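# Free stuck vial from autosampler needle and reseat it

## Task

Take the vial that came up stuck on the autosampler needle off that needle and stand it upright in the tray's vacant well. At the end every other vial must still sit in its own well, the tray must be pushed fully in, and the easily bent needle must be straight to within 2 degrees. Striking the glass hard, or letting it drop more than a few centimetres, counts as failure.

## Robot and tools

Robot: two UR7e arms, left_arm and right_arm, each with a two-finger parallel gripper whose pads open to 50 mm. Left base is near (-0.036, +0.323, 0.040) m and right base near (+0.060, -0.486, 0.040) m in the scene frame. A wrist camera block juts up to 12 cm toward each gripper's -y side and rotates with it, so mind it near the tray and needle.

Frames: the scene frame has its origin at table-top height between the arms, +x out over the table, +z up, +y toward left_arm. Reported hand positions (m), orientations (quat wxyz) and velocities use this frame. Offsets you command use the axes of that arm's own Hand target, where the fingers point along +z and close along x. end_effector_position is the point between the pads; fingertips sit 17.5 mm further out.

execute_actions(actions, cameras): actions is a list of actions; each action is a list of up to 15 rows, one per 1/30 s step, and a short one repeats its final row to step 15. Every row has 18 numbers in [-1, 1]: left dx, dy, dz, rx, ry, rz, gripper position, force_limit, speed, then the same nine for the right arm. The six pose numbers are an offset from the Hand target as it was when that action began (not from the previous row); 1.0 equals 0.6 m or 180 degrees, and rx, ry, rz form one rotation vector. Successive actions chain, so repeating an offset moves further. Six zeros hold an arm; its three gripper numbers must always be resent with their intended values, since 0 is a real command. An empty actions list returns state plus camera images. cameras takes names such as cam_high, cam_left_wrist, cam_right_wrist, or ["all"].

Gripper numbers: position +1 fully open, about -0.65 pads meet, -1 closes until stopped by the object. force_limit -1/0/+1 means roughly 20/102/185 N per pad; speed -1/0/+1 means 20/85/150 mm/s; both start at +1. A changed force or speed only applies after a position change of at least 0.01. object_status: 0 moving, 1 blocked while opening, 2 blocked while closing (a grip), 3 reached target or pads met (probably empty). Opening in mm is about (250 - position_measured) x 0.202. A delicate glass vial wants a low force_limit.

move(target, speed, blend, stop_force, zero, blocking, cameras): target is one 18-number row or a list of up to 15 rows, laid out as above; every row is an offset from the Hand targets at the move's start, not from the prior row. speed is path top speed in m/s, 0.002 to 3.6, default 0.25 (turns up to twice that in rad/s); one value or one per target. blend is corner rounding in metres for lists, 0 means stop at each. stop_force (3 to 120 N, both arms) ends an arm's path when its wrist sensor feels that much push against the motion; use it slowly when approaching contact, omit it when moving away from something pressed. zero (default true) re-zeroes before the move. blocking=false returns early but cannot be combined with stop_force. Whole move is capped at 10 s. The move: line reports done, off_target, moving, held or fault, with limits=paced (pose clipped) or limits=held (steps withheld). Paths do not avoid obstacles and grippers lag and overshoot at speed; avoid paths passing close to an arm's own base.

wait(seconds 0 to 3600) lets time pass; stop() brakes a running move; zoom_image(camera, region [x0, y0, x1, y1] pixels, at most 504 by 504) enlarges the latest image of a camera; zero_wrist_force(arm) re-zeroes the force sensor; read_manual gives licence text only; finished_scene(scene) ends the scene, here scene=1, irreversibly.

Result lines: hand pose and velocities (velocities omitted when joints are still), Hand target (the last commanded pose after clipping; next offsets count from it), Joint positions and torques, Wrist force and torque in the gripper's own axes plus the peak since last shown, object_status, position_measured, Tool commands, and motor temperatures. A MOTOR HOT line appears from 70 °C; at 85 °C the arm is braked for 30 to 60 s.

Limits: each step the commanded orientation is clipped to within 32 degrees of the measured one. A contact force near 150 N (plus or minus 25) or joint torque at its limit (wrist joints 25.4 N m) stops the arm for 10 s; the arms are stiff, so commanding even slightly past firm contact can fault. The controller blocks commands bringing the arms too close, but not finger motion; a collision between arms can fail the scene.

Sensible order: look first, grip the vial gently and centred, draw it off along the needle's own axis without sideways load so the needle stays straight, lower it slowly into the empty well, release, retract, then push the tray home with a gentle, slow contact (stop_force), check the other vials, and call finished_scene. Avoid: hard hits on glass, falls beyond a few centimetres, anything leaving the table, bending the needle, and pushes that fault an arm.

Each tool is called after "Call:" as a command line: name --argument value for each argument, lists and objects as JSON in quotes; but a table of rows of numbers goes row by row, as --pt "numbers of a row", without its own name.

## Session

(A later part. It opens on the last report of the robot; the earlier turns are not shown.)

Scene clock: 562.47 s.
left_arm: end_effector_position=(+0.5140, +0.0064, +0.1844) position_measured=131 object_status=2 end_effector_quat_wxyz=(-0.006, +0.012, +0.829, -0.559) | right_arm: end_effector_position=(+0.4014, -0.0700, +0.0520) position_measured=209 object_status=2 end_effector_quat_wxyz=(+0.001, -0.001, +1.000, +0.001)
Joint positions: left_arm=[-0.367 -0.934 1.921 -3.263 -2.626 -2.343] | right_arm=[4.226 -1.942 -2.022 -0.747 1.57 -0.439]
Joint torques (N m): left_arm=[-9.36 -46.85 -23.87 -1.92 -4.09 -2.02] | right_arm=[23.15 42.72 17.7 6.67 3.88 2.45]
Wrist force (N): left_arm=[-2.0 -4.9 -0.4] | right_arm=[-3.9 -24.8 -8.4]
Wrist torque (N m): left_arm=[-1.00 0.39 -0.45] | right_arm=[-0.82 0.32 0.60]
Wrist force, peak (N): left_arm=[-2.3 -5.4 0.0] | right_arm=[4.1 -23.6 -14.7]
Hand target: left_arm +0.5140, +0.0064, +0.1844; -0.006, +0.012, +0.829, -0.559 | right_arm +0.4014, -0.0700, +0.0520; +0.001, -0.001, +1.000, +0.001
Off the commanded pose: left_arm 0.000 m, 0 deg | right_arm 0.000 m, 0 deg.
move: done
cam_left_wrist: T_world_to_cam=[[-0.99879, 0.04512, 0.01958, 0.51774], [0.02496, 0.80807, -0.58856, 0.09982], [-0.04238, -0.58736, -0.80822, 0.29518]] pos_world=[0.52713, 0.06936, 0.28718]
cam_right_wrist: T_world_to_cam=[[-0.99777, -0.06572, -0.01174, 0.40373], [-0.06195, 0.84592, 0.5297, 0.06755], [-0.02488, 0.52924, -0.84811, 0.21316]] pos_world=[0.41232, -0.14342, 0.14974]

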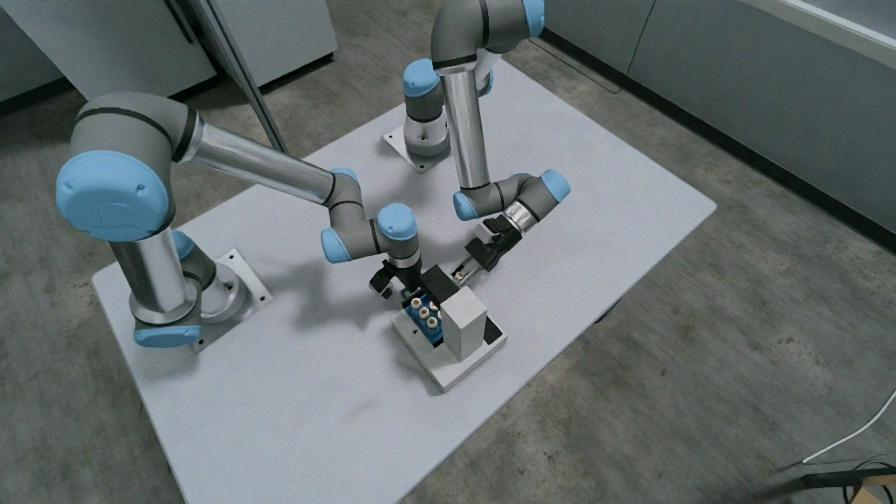

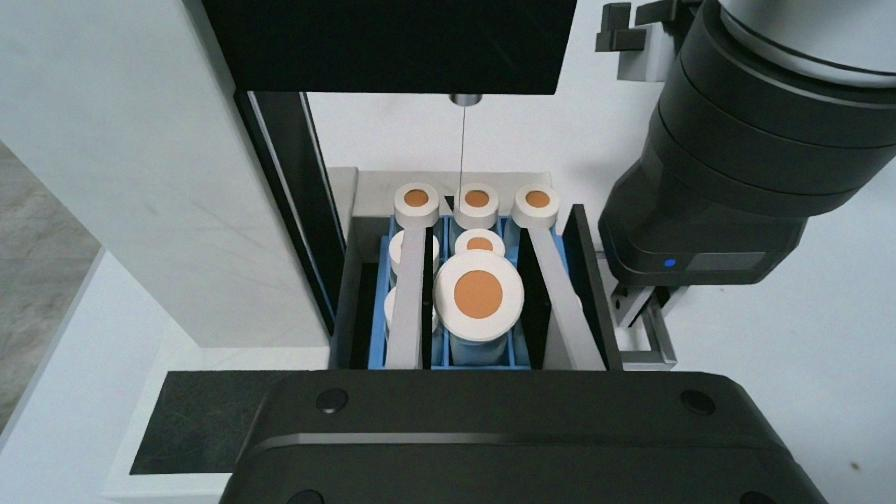

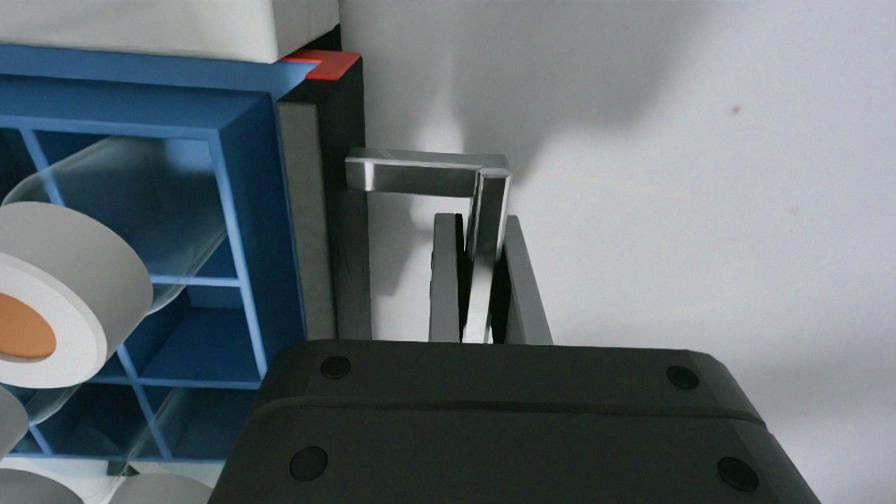

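Call:
move --target '[0,0,0,0,0,0,-1,-1,-1,0.0635,0,0,0,0,0,-1,-1,-1]' --speed 0.05 --stop_force 45

Call:
execute_actions --actions '[[[0,0,0,0,0,0,-1,-1,-1,0,0,0,0,0,0,0,-1,-1]],[[0,0,0,0,0,0,-1,-1,-1,0,0,0,0,0,0,0,-1,-1]]]'

Call:
move --pt "0 0 0 0 0 0 -1 -1 -1 0 0 -0.2 0 0 0 0 -1 -1" --pt "-0.0 0.0 0.0 0 0 0 -1 -1 -1 0.1 0 -0.25 0 0 0 0 -1 -1" --speed 0.25 --blend '[0.02,0]' --cameras '["all"]'

Scene clock: 615.23 s.
left_arm: end_effector_position=(+0.5140, +0.0064, +0.1844) position_measured=131 object_status=2 end_effector_quat_wxyz=(-0.006, +0.012, +0.829, -0.559) | right_arm: end_effector_position=(+0.3633, -0.0700, +0.0520) position_measured=209 object_status=2 end_effector_quat_wxyz=(+0.001, -0.001, +1.000, +0.001)
Joint positions: left_arm=[-0.367 -0.934 1.921 -3.263 -2.626 -2.343] | right_arm=[4.294 -1.899 -2.089 -0.723 1.57 -0.37]
Joint torques (N m): left_arm=[-9.47 -45.75 -24.01 -1.77 -3.81 -1.98] | right_arm=[-18.97 24 20.38 -0.23 -3.92 -3.07]
Wrist force (N): left_arm=[-2.1 -4.9 -0.2] | right_arm=[2.5 15.4 7.2]
Wrist torque (N m): left_arm=[-1.01 0.40 -0.45] | right_arm=[0.46 0.39 0.53]
Wrist force, peak (N): left_arm=[-2.4 -5.2 0.1] | right_arm=[-3.8 -24.9 -8.2]
Hand target: left_arm +0.5140, +0.0064, +0.1844; -0.006, +0.012, +0.829, -0.559 | right_arm +0.3633, -0.0700, +0.0519; +0.001, -0.001, +1.000, +0.001
Off the commanded pose: left_arm 0.000 m, 0 deg | right_arm 0.000 m, 0 deg.
move: done

Scene clock: 616.43 s.
left_arm: end_effector_position=(+0.5140, +0.0064, +0.1844) position_measured=131 object_status=2 end_effector_quat_wxyz=(-0.006, +0.012, +0.829, -0.559) | right_arm: end_effector_position=(+0.3633, -0.0701, +0.0520) position_measured=152 object_status=3 end_effector_quat_wxyz=(+0.001, -0.001, +1.000, +0.001)
Joint positions: left_arm=[-0.367 -0.934 1.921 -3.263 -2.626 -2.343] | right_arm=[4.294 -1.899 -2.089 -0.723 1.57 -0.37]
Joint torques (N m): left_arm=[-7.87 -46.34 -22.94 -1.65 -3.98 -2.01] | right_arm=[11.56 23.91 18.21 3.77 1.49 -0.14]
Wrist force (N): left_arm=[-1.9 -5.0 -0.5] | right_arm=[-0.6 -0.1 -0.5]
Wrist torque (N m): left_arm=[-1.02 0.36 -0.45] | right_arm=[0.00 0.31 0.25]
Wrist force, peak (N): left_arm=[-2.1 -5.3 -0.2] | right_arm=[2.4 7.0 2.1]
Hand target: left_arm +0.5140, +0.0064, +0.1844; -0.006, +0.012, +0.829, -0.559 | right_arm +0.3633, -0.0700, +0.0519; +0.001, -0.001, +1.000, +0.001
Off the commanded pose: left_arm 0.000 m, 0 deg | right_arm 0.000 m, 0 deg.

Scene clock: 617.70 s.
left_arm: end_effector_position=(+0.5140, +0.0064, +0.1844) position_measured=131 object_status=2 end_effector_quat_wxyz=(-0.006, +0.012, +0.829, -0.559) | right_arm: end_effector_position=(+0.3032, -0.0703, +0.2018) position_measured=152 object_status=3 end_effector_quat_wxyz=(+0.001, -0.001, +1.000, +0.001)
Joint positions: left_arm=[-0.367 -0.934 1.921 -3.263 -2.626 -2.343] | right_arm=[4.414 -1.588 -1.992 -1.131 1.57 -0.25]
Joint torques (N m): left_arm=[-8.86 -47 -23.56 -1.86 -3.74 -2] | right_arm=[6.59 30.5 30.05 1.59 -0.91 0.68]
Wrist force (N): left_arm=[-2.3 -4.6 -0.2] | right_arm=[-0.9 -0.2 -0.1]
Wrist torque (N m): left_arm=[-0.96 0.43 -0.45] | right_arm=[-0.02 0.40 0.27]
Wrist force, peak (N): left_arm=[-2.1 -5.3 0.0] | right_arm=[-3.1 -0.1 -2.0]
Hand target: left_arm +0.5140, +0.0064, +0.1844; -0.006, +0.012, +0.829, -0.559 | right_arm +0.3031, -0.0703, +0.2019; +0.001, -0.001, +1.000, +0.001
Off the commanded pose: left_arm 0.000 m, 0 deg | right_arm 0.000 m, 0 deg.
move: done
cam_left_wrist: T_world_to_cam=[[-0.99879, 0.04512, 0.01958, 0.51774], [0.02496, 0.80807, -0.58856, 0.09982], [-0.04238, -0.58736, -0.80822, 0.29518]] pos_world=[0.52713, 0.06936, 0.28718]
cam_right_wrist: T_world_to_cam=[[-0.99776, -0.0658, -0.01179, 0.30749], [-0.06205, 0.84591, 0.5297, -0.01751], [-0.02488, 0.52924, -0.84811, 0.33797]] pos_world=[0.31412, -0.14382, 0.29953]

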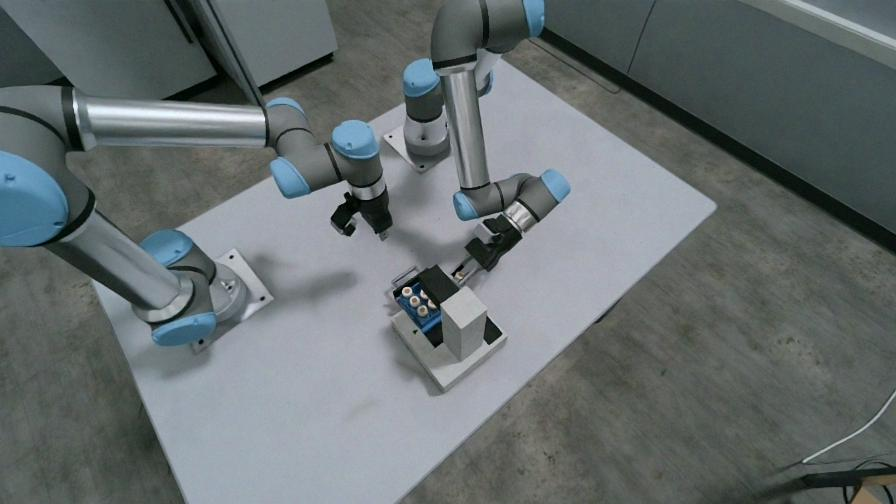

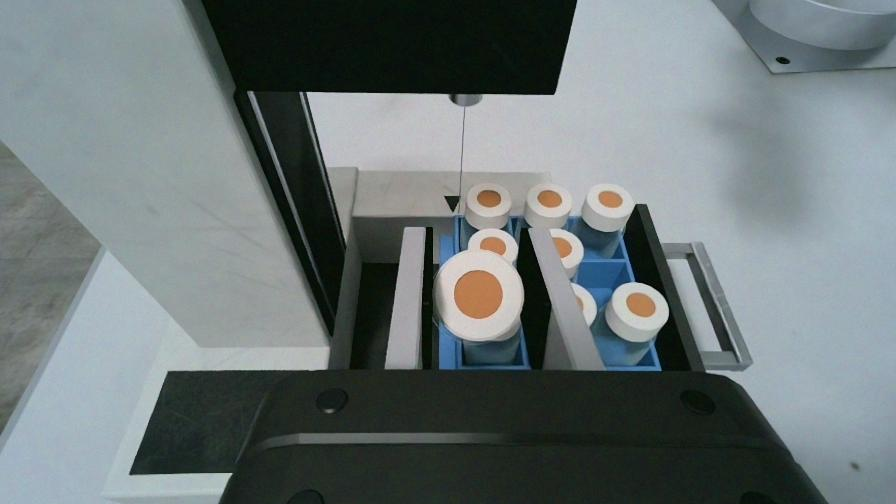

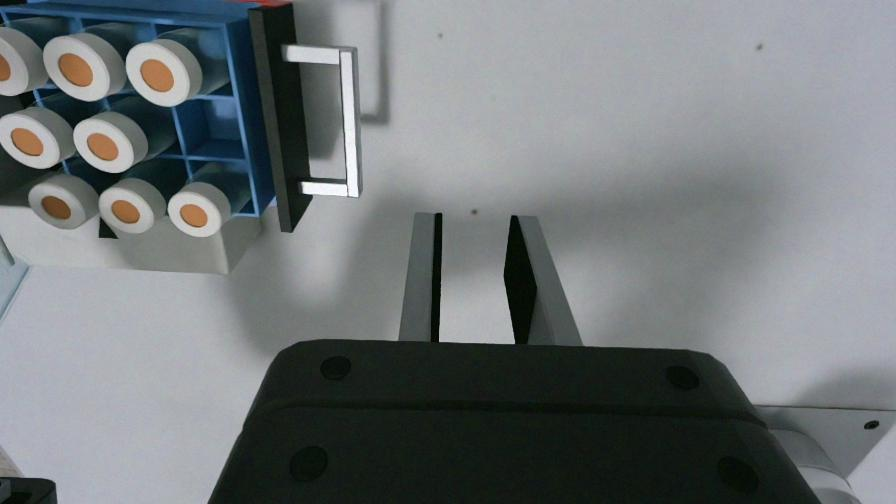

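Call:
move --pt "0.0652 0.002 -0.0055 0 0 0 -1 -1 -1 0 0 0 0 0 0 0 -1 -1" --pt "0.0654 0.087 0.0288 0 0 0 -1 -1 -1 0 0 0 0 0 0 0 -1 -1" --speed '[0.15,0.12]' --stop_force 12

Call:
move --target '[0,0.04,0.0162,0,0,0,-1,-1,-1,0,0,0,0,0,0,0,-1,-1]' --speed 0.01 --stop_force 4 --cameras '["cam_left_wrist","cam_right_wrist"]'

Scene clock: 629.50 s.
left_arm: end_effector_position=(+0.4747, +0.0110, +0.1589) position_measured=131 object_status=2 end_effector_quat_wxyz=(-0.007, +0.012, +0.829, -0.559) | right_arm: end_effector_position=(+0.3031, -0.0703, +0.2019) position_measured=152 object_status=3 end_effector_quat_wxyz=(+0.001, -0.001, +1.000, +0.001)
Joint positions: left_arm=[-0.387 -0.924 2.036 -3.413 -2.613 -2.372] | right_arm=[4.414 -1.588 -1.992 -1.131 1.57 -0.25]
Joint torques (N m): left_arm=[1.74 -47.01 -20.32 -2.23 -4.6 2.46] | right_arm=[14.19 33.47 30.11 1.33 1.2 2.87]
Wrist force (N): left_arm=[-1.4 -8.8 -0.5] | right_arm=[-0.6 0.0 -0.2]
Wrist torque (N m): left_arm=[-1.62 0.30 -0.43] | right_arm=[0.01 0.36 0.27]
Wrist force, peak (N): left_arm=[-5.0 -59.1 -94.0] | right_arm=[-1.2 -0.5 -0.3]
Hand target: left_arm +0.4748, +0.0110, +0.1589; -0.007, +0.012, +0.829, -0.559 (not the last commanded pose) | right_arm +0.3031, -0.0703, +0.2019; +0.001, -0.001, +1.000, +0.001
Off the commanded pose: left_arm 0.030 m, 0 deg | right_arm 0.000 m, 0 deg.
move: contact (left_arm); path passed 1 of 2 targets

Scene clock: 630.37 s.
left_arm: end_effector_position=(+0.4748, +0.0110, +0.1580) position_measured=131 object_status=2 end_effector_quat_wxyz=(-0.007, +0.012, +0.829, -0.559) | right_arm: end_effector_position=(+0.3031, -0.0703, +0.2019) position_measured=152 object_status=3 end_effector_quat_wxyz=(+0.001, -0.001, +1.000, +0.001)
Joint positions: left_arm=[-0.387 -0.922 2.035 -3.415 -2.613 -2.372] | right_arm=[4.414 -1.588 -1.992 -1.131 1.57 -0.25]
Joint torques (N m): left_arm=[3.15 -46.56 -5.77 -3.17 1.52 1.87] | right_arm=[14.1 33.74 30.67 1.33 1.15 2.8]
Wrist force (N): left_arm=[-1.4 -13.4 -4.2] | right_arm=[-0.8 -0.2 -0.3]
Wrist torque (N m): left_arm=[-1.68 0.26 -0.46] | right_arm=[-0.03 0.37 0.27]
Wrist force, peak (N): left_arm=[-1.6 -18.5 -8.3] | right_arm=[-1.1 -0.1 -0.2]
Hand target: left_arm +0.4747, +0.0110, +0.1580; -0.007, +0.012, +0.829, -0.559 (not the last commanded pose) | right_arm +0.3031, -0.0703, +0.2019; +0.001, -0.001, +1.000, +0.001
Off the commanded pose: left_arm 0.025 m, 0 deg | right_arm 0.000 m, 0 deg.
move: contact (left_arm)
cam_left_wrist: T_world_to_cam=[[-0.99876, 0.04564, 0.01984, 0.47877], [0.02527, 0.80851, -0.58794, 0.08139], [-0.04287, -0.58671, -0.80866, 0.2753]] pos_world=[0.48793, 0.07386, 0.26098]
cam_right_wrist: T_world_to_cam=[[-0.99777, -0.06572, -0.01174, 0.30739], [-0.06195, 0.84592, 0.5297, -0.01763], [-0.02488, 0.52924, -0.84811, 0.33792]] pos_world=[0.31402, -0.14372, 0.29953]

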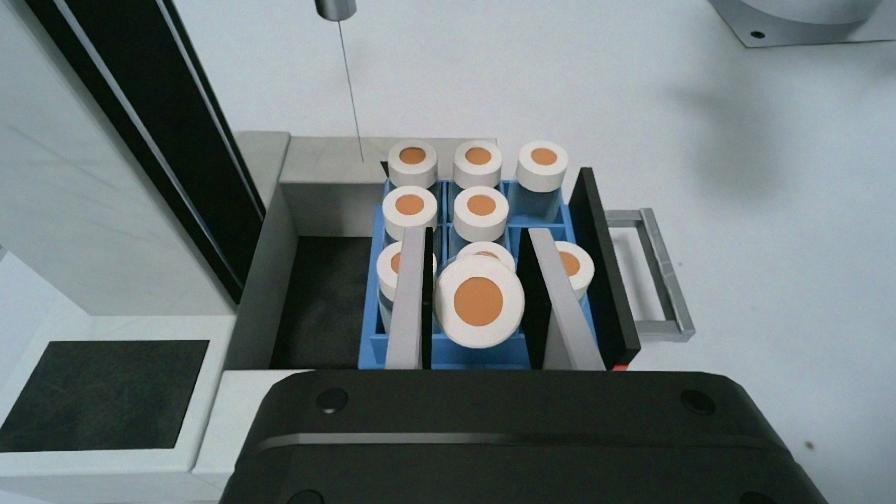

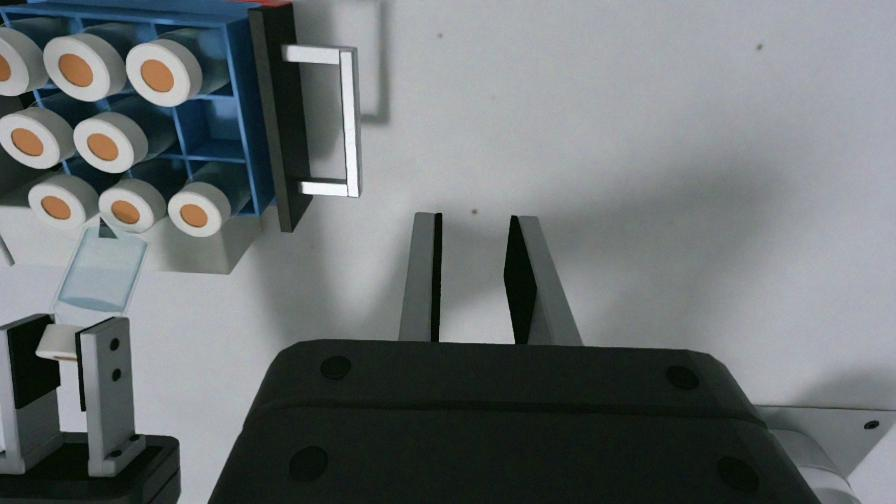

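Call:
zoom_image --camera "cam_right_wrist" --region '[0, 160, 240, 400]'

Call:
zoom_image --camera "cam_left_wrist" --region '[340, 100, 640, 380]'

Scaled by 2.100 from the camera's image (finer frame: 1280x720).

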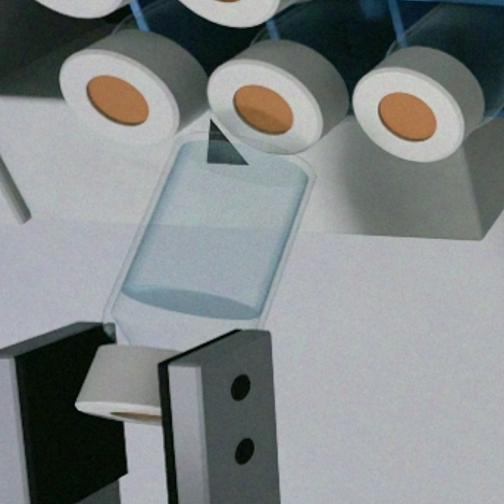

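Scaled by 1.680 from the camera's image (finer frame: 1280x720).

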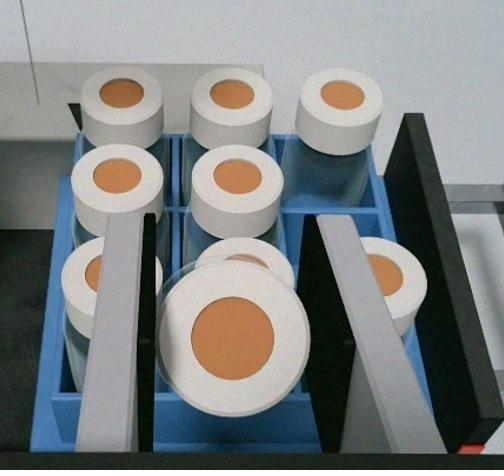

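Call:
move --pt "0.068 -0.0747 -0.0822 0 0 0 -1 -1 -1 0 0 0 0 0 0 0 -1 -1" --pt "0.068 -0.0747 -0.0822 -0.194 0 0 -1 -1 -1 0 0 0 0 0 0 0 -1 -1" --speed 0.15 --cameras '["all"]'

Call:
zoom_image --camera "cam_right_wrist" --region '[0, 160, 300, 460]'

Scene clock: 685.17 s.
left_arm: end_effector_position=(+0.4346, +0.0409, +0.2181) position_measured=131 object_status=2 end_effector_quat_wxyz=(-0.003, +0.013, +0.959, -0.284) | right_arm: end_effector_position=(+0.3031, -0.0703, +0.2019) position_measured=152 object_status=3 end_effector_quat_wxyz=(+0.001, -0.001, +1.000, +0.001)
Joint positions: left_arm=[-0.553 -1.438 2.033 -2.488 -2.057 -2.187] | right_arm=[4.414 -1.588 -1.992 -1.131 1.57 -0.25]
Joint torques (N m): left_arm=[9.79 -17.49 -18.09 -2.57 -2.3 2] | right_arm=[14.13 33.53 30.36 1.41 0.97 2.69]
Wrist force (N): left_arm=[-0.8 -7.2 -0.4] | right_arm=[-1.0 -0.3 -0.2]
Wrist torque (N m): left_arm=[-1.22 0.24 -0.18] | right_arm=[-0.03 0.41 0.26]
Wrist force, peak (N): left_arm=[-1.7 -13.5 -4.1] | right_arm=[-1.1 -0.4 -0.7]
Hand target: left_arm +0.4346, +0.0410, +0.2180; -0.003, +0.013, +0.959, -0.284 | right_arm +0.3031, -0.0703, +0.2019; +0.001, -0.001, +1.000, +0.001
Off the commanded pose: left_arm 0.000 m, 0 deg | right_arm 0.000 m, 0 deg.
move: done
cam_left_wrist: T_world_to_cam=[[-0.99921, 0.02971, 0.02648, 0.43554], [0.0292, 0.99939, -0.01931, -0.04], [-0.02704, -0.01852, -0.99946, 0.3512]] pos_world=[0.44586, 0.03354, 0.33871]
cam_right_wrist: T_world_to_cam=[[-0.99777, -0.06572, -0.01174, 0.30739], [-0.06195, 0.84592, 0.5297, -0.01763], [-0.02488, 0.52924, -0.84811, 0.33792]] pos_world=[0.31402, -0.14372, 0.29953]

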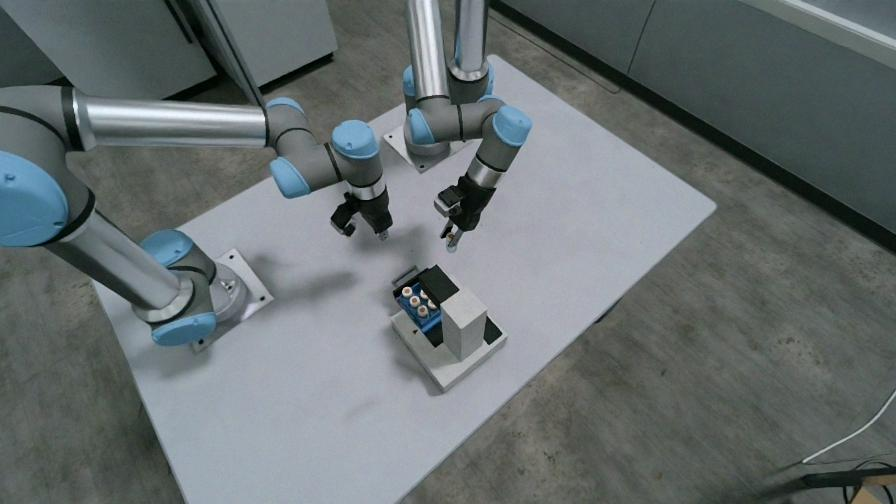

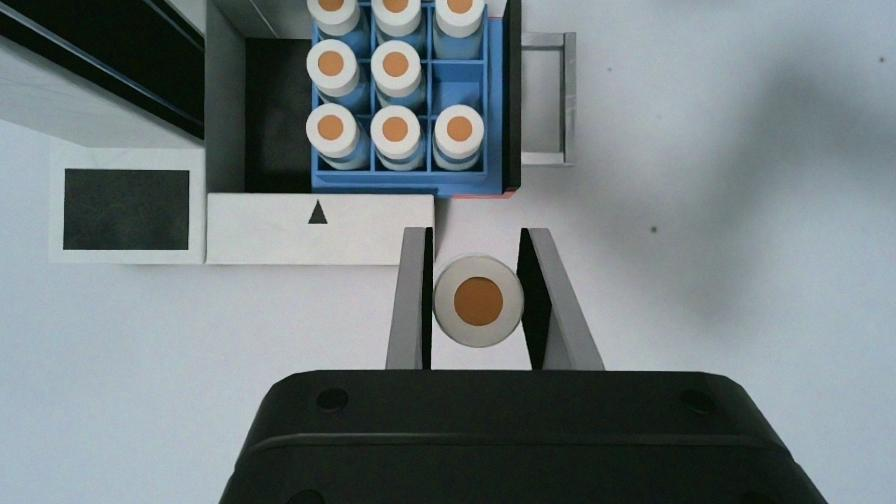

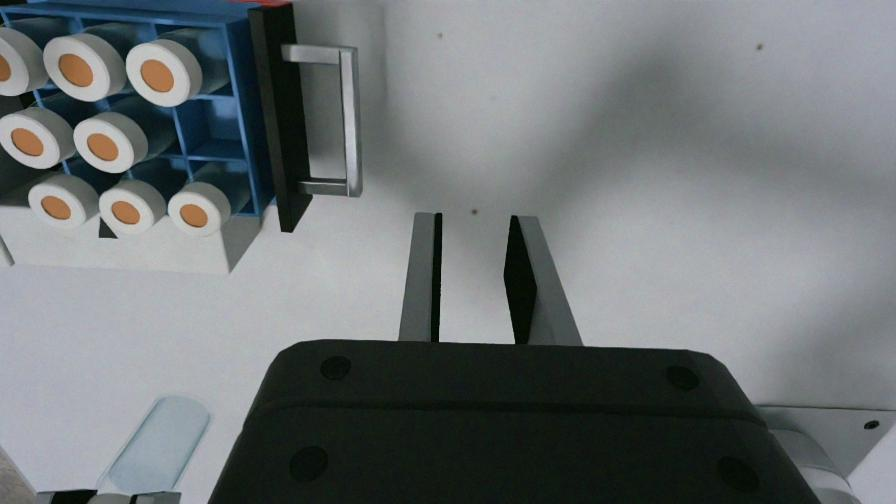

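Scaled by 1.680 from the camera's image (finer frame: 1280x720).

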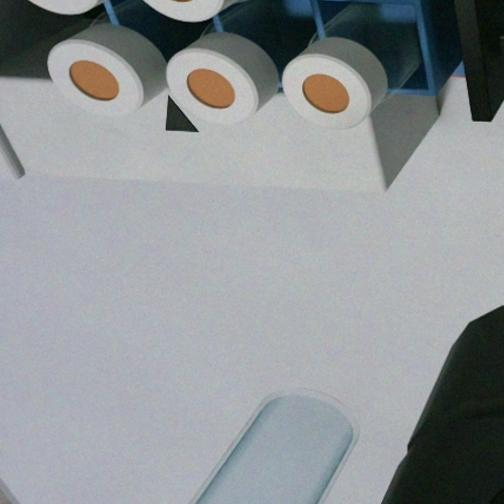

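Call:
zoom_image --camera "cam_left_wrist" --region '[400, 230, 550, 370]'

Scaled by 3.360 from the camera's image (finer frame: 1280x720).

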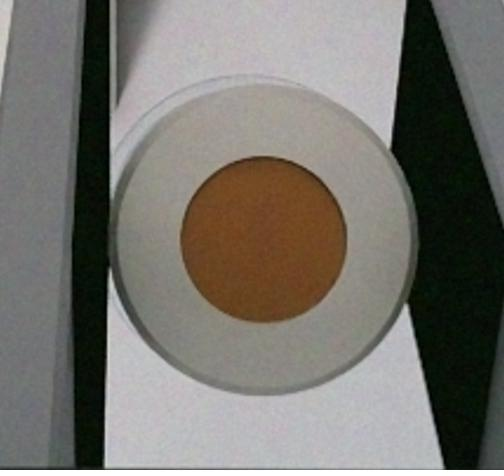

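Call:
move --pt "-0.0537 -0.0365 0.0238 -0.0194 0 0 -1 -1 -1 0 0 0 0 0 0 0 -1 -1" --pt "-0.0537 0.018 0.1078 -0.0194 0 0 -1 -1 -1 0 0 0 0 0 0 0 -1 -1" --speed 0.12 --cameras '["all"]'

Call:
zoom_image --camera "cam_right_wrist" --region '[0, 160, 240, 400]'

Scene clock: 731.17 s.
left_arm: end_effector_position=(+0.4662, +0.0139, +0.1579) position_measured=131 object_status=2 end_effector_quat_wxyz=(-0.002, +0.013, +0.967, -0.255) | right_arm: end_effector_position=(+0.3031, -0.0703, +0.2019) position_measured=152 object_status=3 end_effector_quat_wxyz=(+0.001, -0.001, +1.000, +0.001)
Joint positions: left_arm=[-0.586 -1.271 1.976 -2.574 -1.997 -2.205] | right_arm=[4.414 -1.588 -1.992 -1.131 1.57 -0.25]
Joint torques (N m): left_arm=[11.22 -35.11 -25.36 -4.62 -2.92 -2.06] | right_arm=[13.9 33.37 29.99 1.37 0.81 2.58]
Wrist force (N): left_arm=[-1.3 -6.7 -0.2] | right_arm=[-0.8 -0.2 -0.2]
Wrist torque (N m): left_arm=[-1.14 0.32 -0.29] | right_arm=[-0.02 0.38 0.27]
Wrist force, peak (N): left_arm=[-0.8 -8.1 -2.9] | right_arm=[-1.1 -0.3 -0.5]
Hand target: left_arm +0.4662, +0.0139, +0.1580; -0.002, +0.013, +0.967, -0.255 | right_arm +0.3031, -0.0703, +0.2019; +0.001, -0.001, +1.000, +0.001
Off the commanded pose: left_arm 0.000 m, 0 deg | right_arm 0.000 m, 0 deg.
move: done
cam_left_wrist: T_world_to_cam=[[-0.99925, 0.02797, 0.02685, 0.46946], [0.02909, 0.99869, 0.04201, -0.0248], [-0.02564, 0.04276, -0.99876, 0.28977]] pos_world=[0.47726, -0.00076, 0.27785]
cam_right_wrist: T_world_to_cam=[[-0.99777, -0.06572, -0.01174, 0.30739], [-0.06195, 0.84592, 0.5297, -0.01763], [-0.02488, 0.52924, -0.84811, 0.33792]] pos_world=[0.31402, -0.14372, 0.29953]

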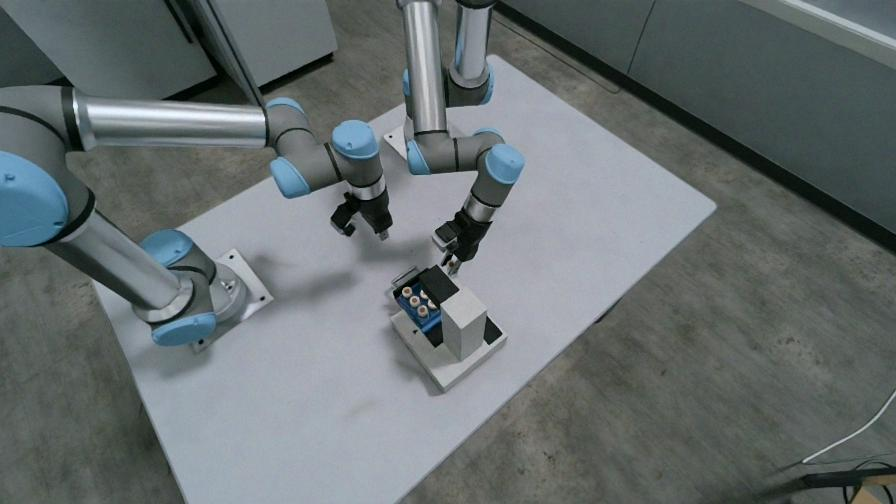

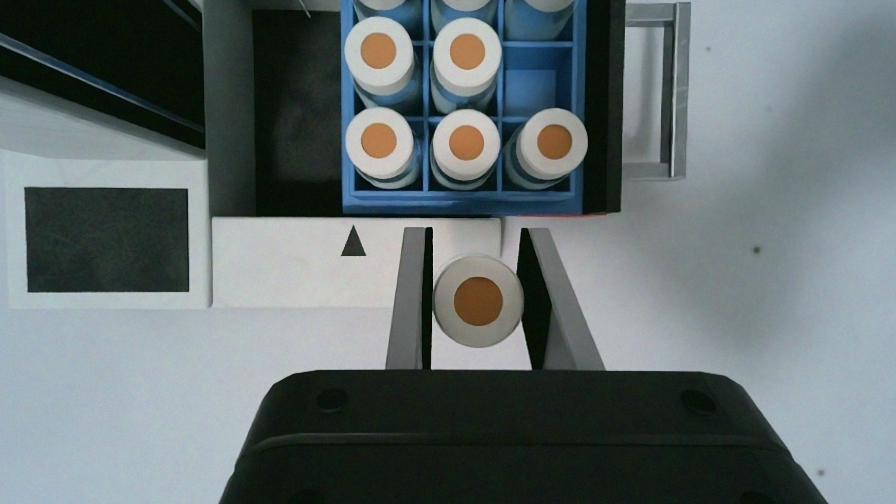

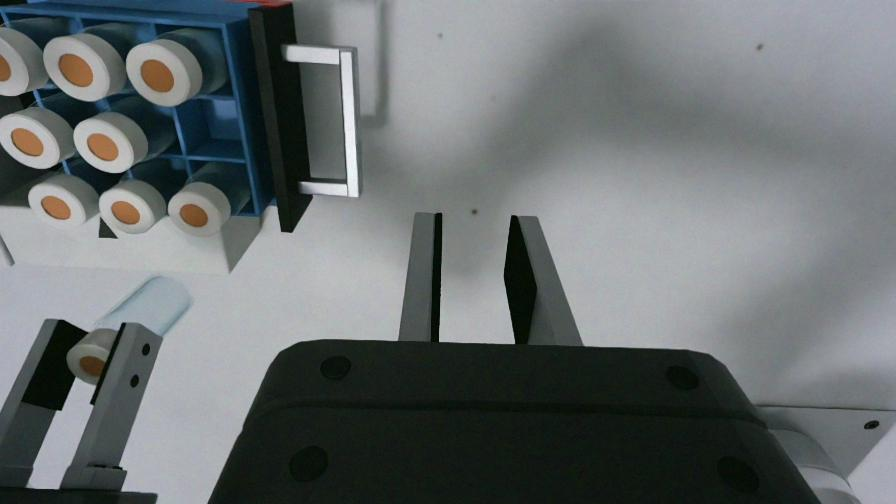

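Scaled by 2.100 from the camera's image (finer frame: 1280x720).

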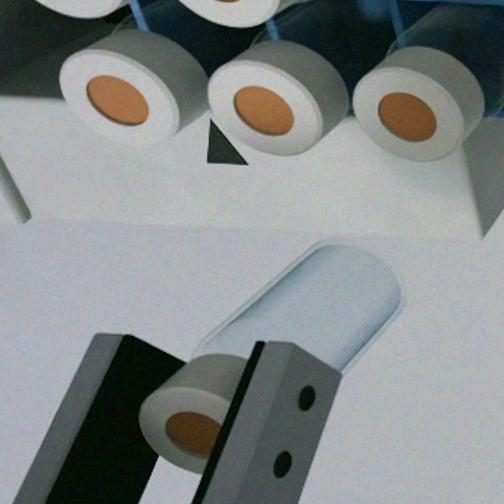

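Call:
move --target '[0,0.0164,0.029,0,0,0,-1,-1,-1,0,0,0,0,0,0,0,-1,-1]' --speed 0.03 --stop_force 5

Call:
move --target '[0,0.0247,0.0435,0,0,0,-1,-1,-1,0,0,0,0,0,0,0,-1,-1]' --speed 0.008 --stop_force 3 --cameras '["cam_left_wrist","cam_right_wrist"]'

Call:
zoom_image --camera "cam_right_wrist" --region '[0, 160, 240, 400]'

Scene clock: 751.60 s.
left_arm: end_effector_position=(+0.4663, +0.0139, +0.1380) position_measured=131 object_status=2 end_effector_quat_wxyz=(-0.002, +0.013, +0.967, -0.255) | right_arm: end_effector_position=(+0.3031, -0.0703, +0.2019) position_measured=152 object_status=3 end_effector_quat_wxyz=(+0.001, -0.001, +1.000, +0.001)
Joint positions: left_arm=[-0.586 -1.236 1.994 -2.627 -1.997 -2.205] | right_arm=[4.414 -1.588 -1.992 -1.131 1.57 -0.25]
Joint torques (N m): left_arm=[12.01 -43.12 -29.2 -2.76 -3.98 1.98] | right_arm=[13.82 33.59 29.45 1.49 0.66 2.42]
Wrist force (N): left_arm=[-0.9 -6.7 -0.2] | right_arm=[-1.0 -0.3 -0.3]
Wrist torque (N m): left_arm=[-1.15 0.26 -0.28] | right_arm=[-0.04 0.41 0.27]
Wrist force, peak (N): left_arm=[-1.2 -7.2 -0.3] | right_arm=[-1.2 -0.3 -0.1]
Hand target: left_arm +0.4663, +0.0139, +0.1380; -0.002, +0.013, +0.967, -0.255 | right_arm +0.3031, -0.0703, +0.2019; +0.001, -0.001, +1.000, +0.001
Off the commanded pose: left_arm 0.000 m, 0 deg | right_arm 0.000 m, 0 deg.
move: done

Scene clock: 754.33 s.
left_arm: end_effector_position=(+0.4663, +0.0139, +0.1244) position_measured=131 object_status=2 end_effector_quat_wxyz=(-0.002, +0.013, +0.967, -0.255) | right_arm: end_effector_position=(+0.3031, -0.0703, +0.2019) position_measured=152 object_status=3 end_effector_quat_wxyz=(+0.001, -0.001, +1.000, +0.001)
Joint positions: left_arm=[-0.586 -1.212 2.005 -2.662 -1.997 -2.205] | right_arm=[4.414 -1.588 -1.992 -1.131 1.57 -0.25]
Joint torques (N m): left_arm=[5.55 -41.55 -25.25 -2.12 1.88 1.76] | right_arm=[13.92 33.52 29.73 1.54 0.53 2.47]
Wrist force (N): left_arm=[-0.7 -8.7 -5.0] | right_arm=[-0.7 -0.3 -0.3]
Wrist torque (N m): left_arm=[-1.24 0.22 -0.27] | right_arm=[-0.04 0.36 0.27]
Wrist force, peak (N): left_arm=[0.3 -12.0 -13.6] | right_arm=[-1.2 -0.4 -0.6]
Hand target: left_arm +0.4663, +0.0139, +0.1245; -0.002, +0.013, +0.967, -0.255 (not the last commanded pose) | right_arm +0.3031, -0.0703, +0.2019; +0.001, -0.001, +1.000, +0.001
Off the commanded pose: left_arm 0.016 m, 0 deg | right_arm 0.000 m, 0 deg.
move: contact (left_arm)
cam_left_wrist: T_world_to_cam=[[-0.99925, 0.02788, 0.02684, 0.47046], [0.02899, 0.9987, 0.04191, -0.02332], [-0.02564, 0.04266, -0.99876, 0.25631]] pos_world=[0.47736, -0.00076, 0.24435]
cam_right_wrist: T_world_to_cam=[[-0.99777, -0.06572, -0.01174, 0.30739], [-0.06195, 0.84592, 0.5297, -0.01763], [-0.02488, 0.52924, -0.84811, 0.33792]] pos_world=[0.31402, -0.14372, 0.29953]

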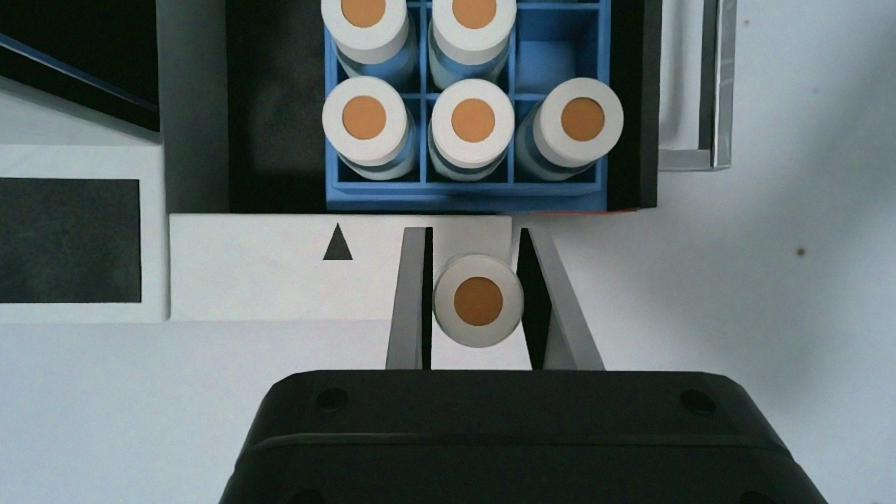

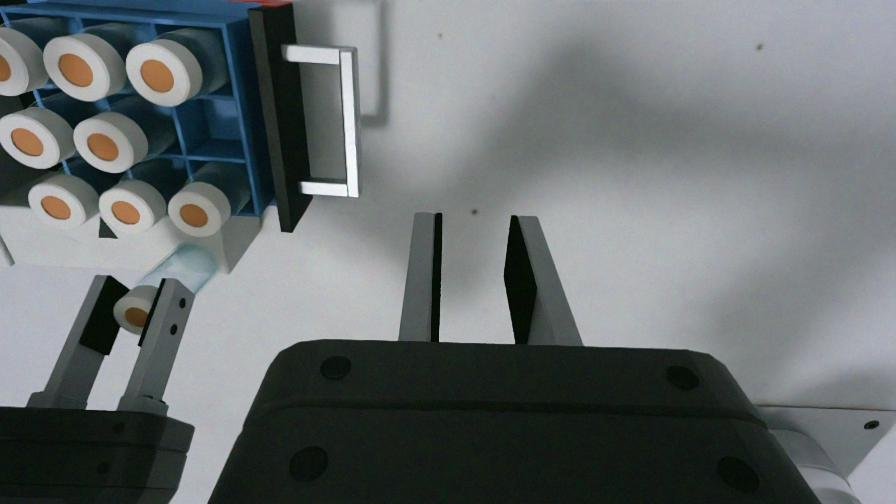

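Scaled by 2.100 from the camera's image (finer frame: 1280x720).

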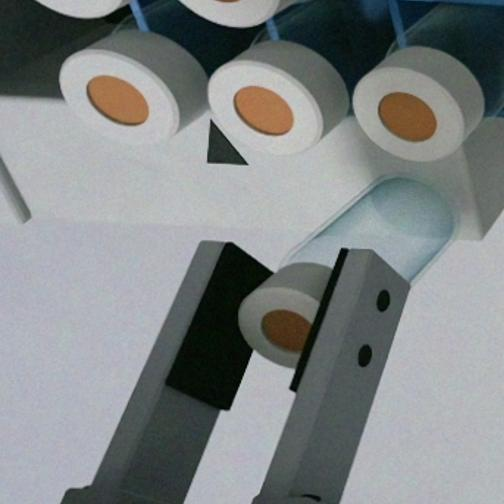

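Call:
execute_actions --actions '[[[0,0,0,0,0,0,0.4,-1,-1,0,0,0,0,0,0,0,-1,-1]],[[0,0,0,0,0,0,0.4,-1,-1,0,0,0,0,0,0,0,-1,-1]]]' --cameras '["cam_left_wrist","cam_right_wrist"]'

Scene clock: 773.57 s.
left_arm: end_effector_position=(+0.4663, +0.0139, +0.1245) position_measured=92 object_status=3 end_effector_quat_wxyz=(-0.002, +0.013, +0.967, -0.255) | right_arm: end_effector_position=(+0.3031, -0.0703, +0.2019) position_measured=152 object_status=3 end_effector_quat_wxyz=(+0.001, -0.001, +1.000, +0.001)
Joint positions: left_arm=[-0.586 -1.212 2.005 -2.662 -1.997 -2.205] | right_arm=[4.414 -1.588 -1.992 -1.131 1.57 -0.25]
Joint torques (N m): left_arm=[-7.8 -26.64 -13.73 -2.25 0.4 -0.7] | right_arm=[13.63 33.29 30.47 1.51 0.38 2.36]
Wrist force (N): left_arm=[-0.9 -7.0 -0.6] | right_arm=[-0.8 0.0 -0.4]
Wrist torque (N m): left_arm=[-1.17 0.25 -0.28] | right_arm=[0.01 0.39 0.26]
Wrist force, peak (N): left_arm=[-1.8 -10.5 -8.6] | right_arm=[-1.1 -0.2 -0.4]
Hand target: left_arm +0.4663, +0.0139, +0.1245; -0.002, +0.013, +0.967, -0.255 | right_arm +0.3031, -0.0703, +0.2019; +0.001, -0.001, +1.000, +0.001
Off the commanded pose: left_arm 0.000 m, 0 deg | right_arm 0.000 m, 0 deg.
cam_left_wrist: T_world_to_cam=[[-0.99925, 0.02788, 0.02674, 0.47049], [0.02899, 0.9987, 0.04191, -0.02332], [-0.02554, 0.04266, -0.99876, 0.25627]] pos_world=[0.47736, -0.00076, 0.24435]
cam_right_wrist: T_world_to_cam=[[-0.99777, -0.06572, -0.01174, 0.30739], [-0.06195, 0.84592, 0.5297, -0.01763], [-0.02488, 0.52924, -0.84811, 0.33792]] pos_world=[0.31402, -0.14372, 0.29953]

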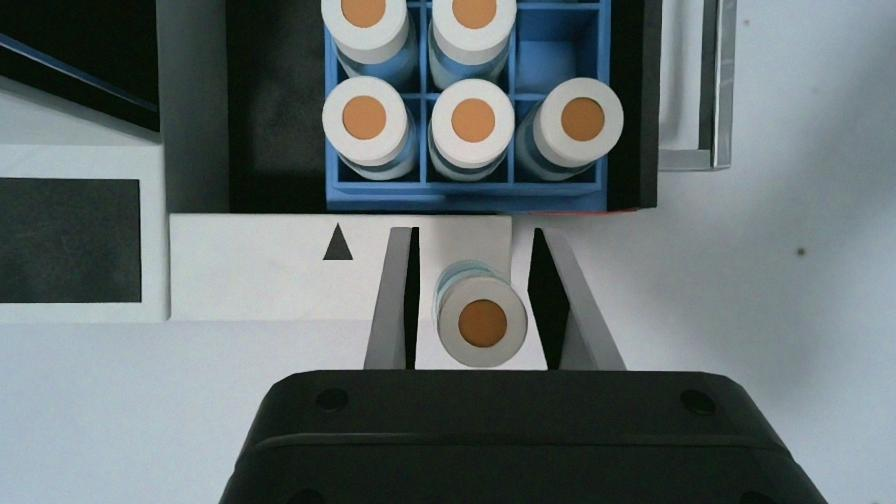

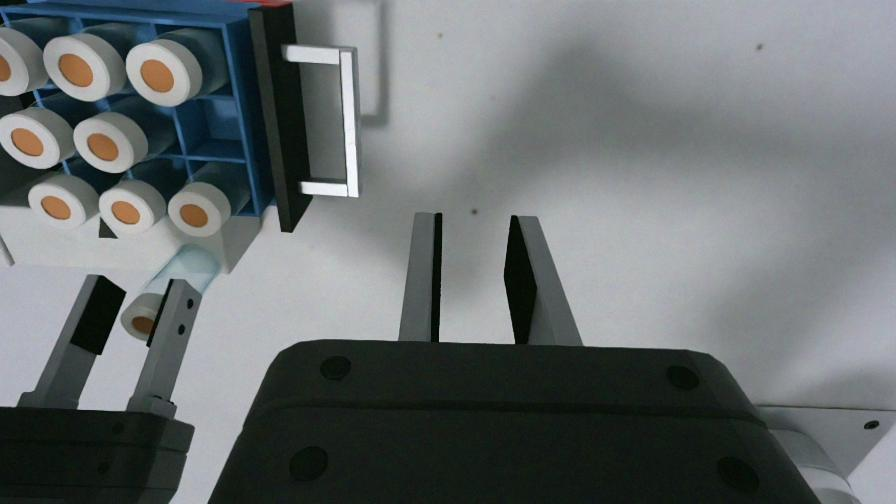

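Call:
move --pt "0 0 -0.15 0 0 0 0.4 -1 -1 0 0 0 0 0 0 0 -1 -1" --pt "0 0.2 -0.35 0 0 0 0.4 -1 -1 0 0 0 0 0 0 0 -1 -1" --speed '[0.1,0.4]' --blend '[0.01,0]' --cameras '["cam_high"]'

Call:
move --target '[0,0,0,0,0,0,0.4,-1,-1,-0.2717,0.16,0,0,0,0.5,0.54,-1,-1]' --speed 0.3 --cameras '["cam_high","cam_right_wrist"]'

Scene clock: 803.77 s.
left_arm: end_effector_position=(+0.4716, +0.2216, +0.2481) position_measured=92 object_status=3 end_effector_quat_wxyz=(-0.002, +0.013, +0.967, -0.255) | right_arm: end_effector_position=(+0.3031, -0.0703, +0.2019) position_measured=152 object_status=3 end_effector_quat_wxyz=(+0.001, -0.001, +1.000, +0.001)
Joint positions: left_arm=[-0.203 -1.483 1.911 -2.105 -2.076 -1.784] | right_arm=[4.414 -1.588 -1.992 -1.131 1.57 -0.25]
Joint torques (N m): left_arm=[11.09 -28.93 -24.15 -1.96 1.33 1.74] | right_arm=[13.83 33.49 30.04 1.57 0.18 2.27]
Wrist force (N): left_arm=[-0.8 -6.9 -0.2] | right_arm=[-0.6 0.1 -0.3]
Wrist torque (N m): left_arm=[-1.14 0.22 -0.18] | right_arm=[0.03 0.35 0.26]
Wrist force, peak (N): left_arm=[-1.3 -11.2 1.4] | right_arm=[-1.1 -0.5 -0.4]
Hand target: left_arm +0.4716, +0.2217, +0.2481; -0.002, +0.013, +0.967, -0.255 | right_arm +0.3031, -0.0703, +0.2019; +0.001, -0.001, +1.000, +0.001
Off the commanded pose: left_arm 0.000 m, 0 deg | right_arm 0.000 m, 0 deg.
move: done

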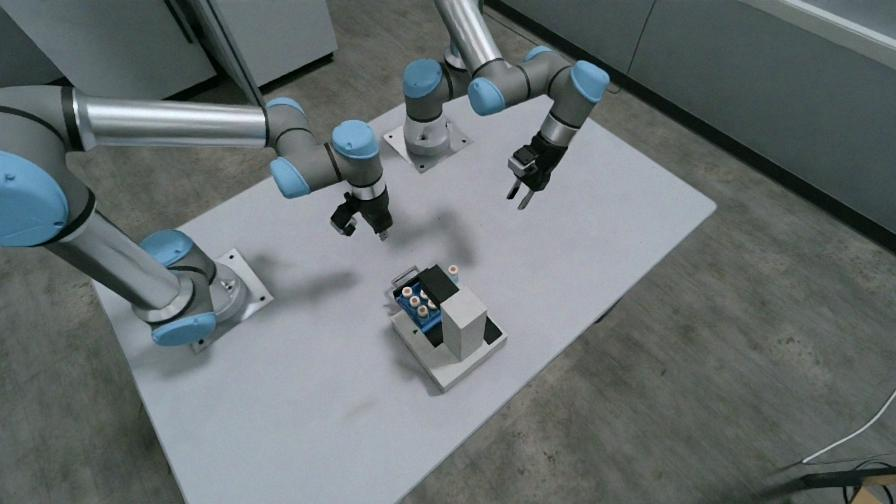

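Scene clock: 806.90 s.
left_arm: end_effector_position=(+0.4716, +0.2217, +0.2481) position_measured=92 object_status=3 end_effector_quat_wxyz=(-0.002, +0.013, +0.967, -0.255) | right_arm: end_effector_position=(+0.4660, +0.0259, +0.2021) position_measured=72 object_status=3 end_effector_quat_wxyz=(+0.000, +0.706, +0.708, +0.001)
Joint positions: left_arm=[-0.203 -1.483 1.911 -2.105 -2.076 -1.784] | right_arm=[4.197 -1.982 -1.5 -1.229 1.57 1.104]
Joint torques (N m): left_arm=[10.58 -31.13 -32.18 -1.72 0.94 2.61] | right_arm=[14.29 50.76 21.7 3.87 -1.88 1.18]
Wrist force (N): left_arm=[-0.6 -6.9 0.0] | right_arm=[-1.0 0.1 -0.2]
Wrist torque (N m): left_arm=[-1.15 0.20 -0.18] | right_arm=[0.02 0.38 0.31]
Wrist force, peak (N): left_arm=[-1.0 -7.4 -0.3] | right_arm=[-1.2 -0.4 -0.6]
Hand target: left_arm +0.4716, +0.2217, +0.2481; -0.002, +0.013, +0.967, -0.255 | right_arm +0.4659, +0.0259, +0.2022; +0.000, +0.707, +0.708, +0.001
Off the commanded pose: left_arm 0.000 m, 0 deg | right_arm 0.000 m, 0 deg.
move: done
cam_right_wrist: T_world_to_cam=[[-0.06588, 0.99779, -0.00923, 0.01398], [0.84597, 0.06076, 0.52976, -0.49184], [0.52914, 0.02709, -0.8481, 0.04616]] pos_world=[0.39258, 0.01468, 0.29983]

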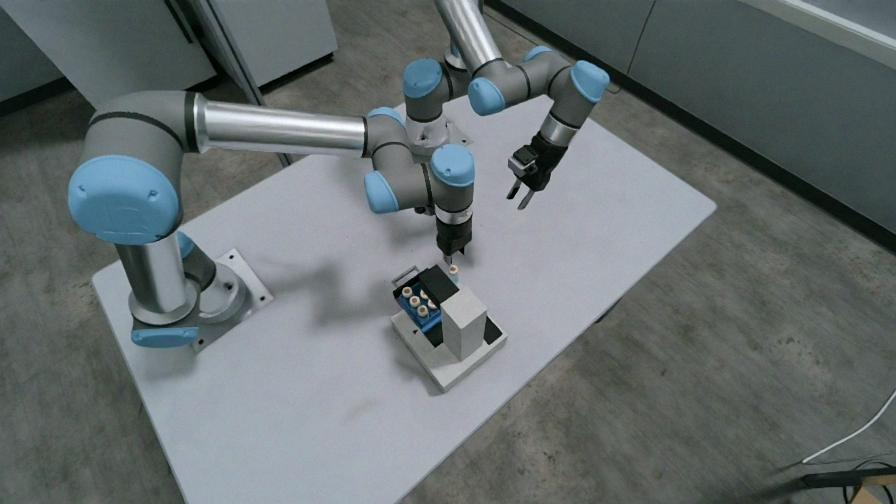

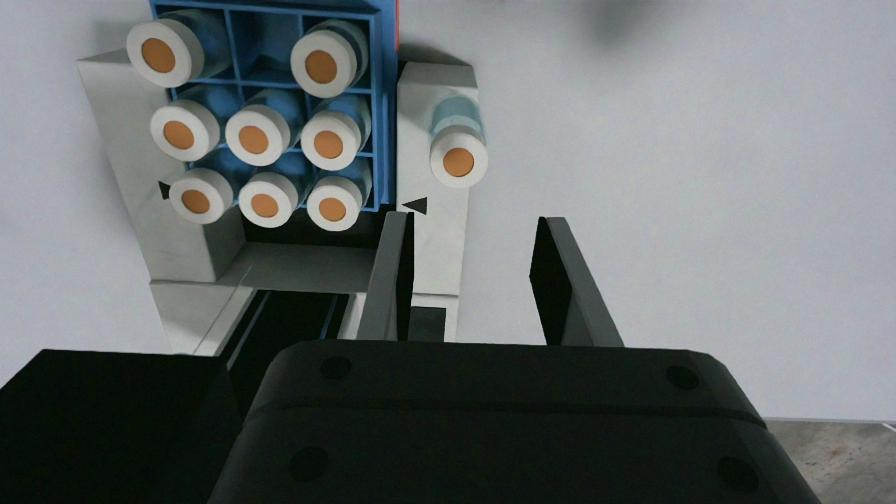

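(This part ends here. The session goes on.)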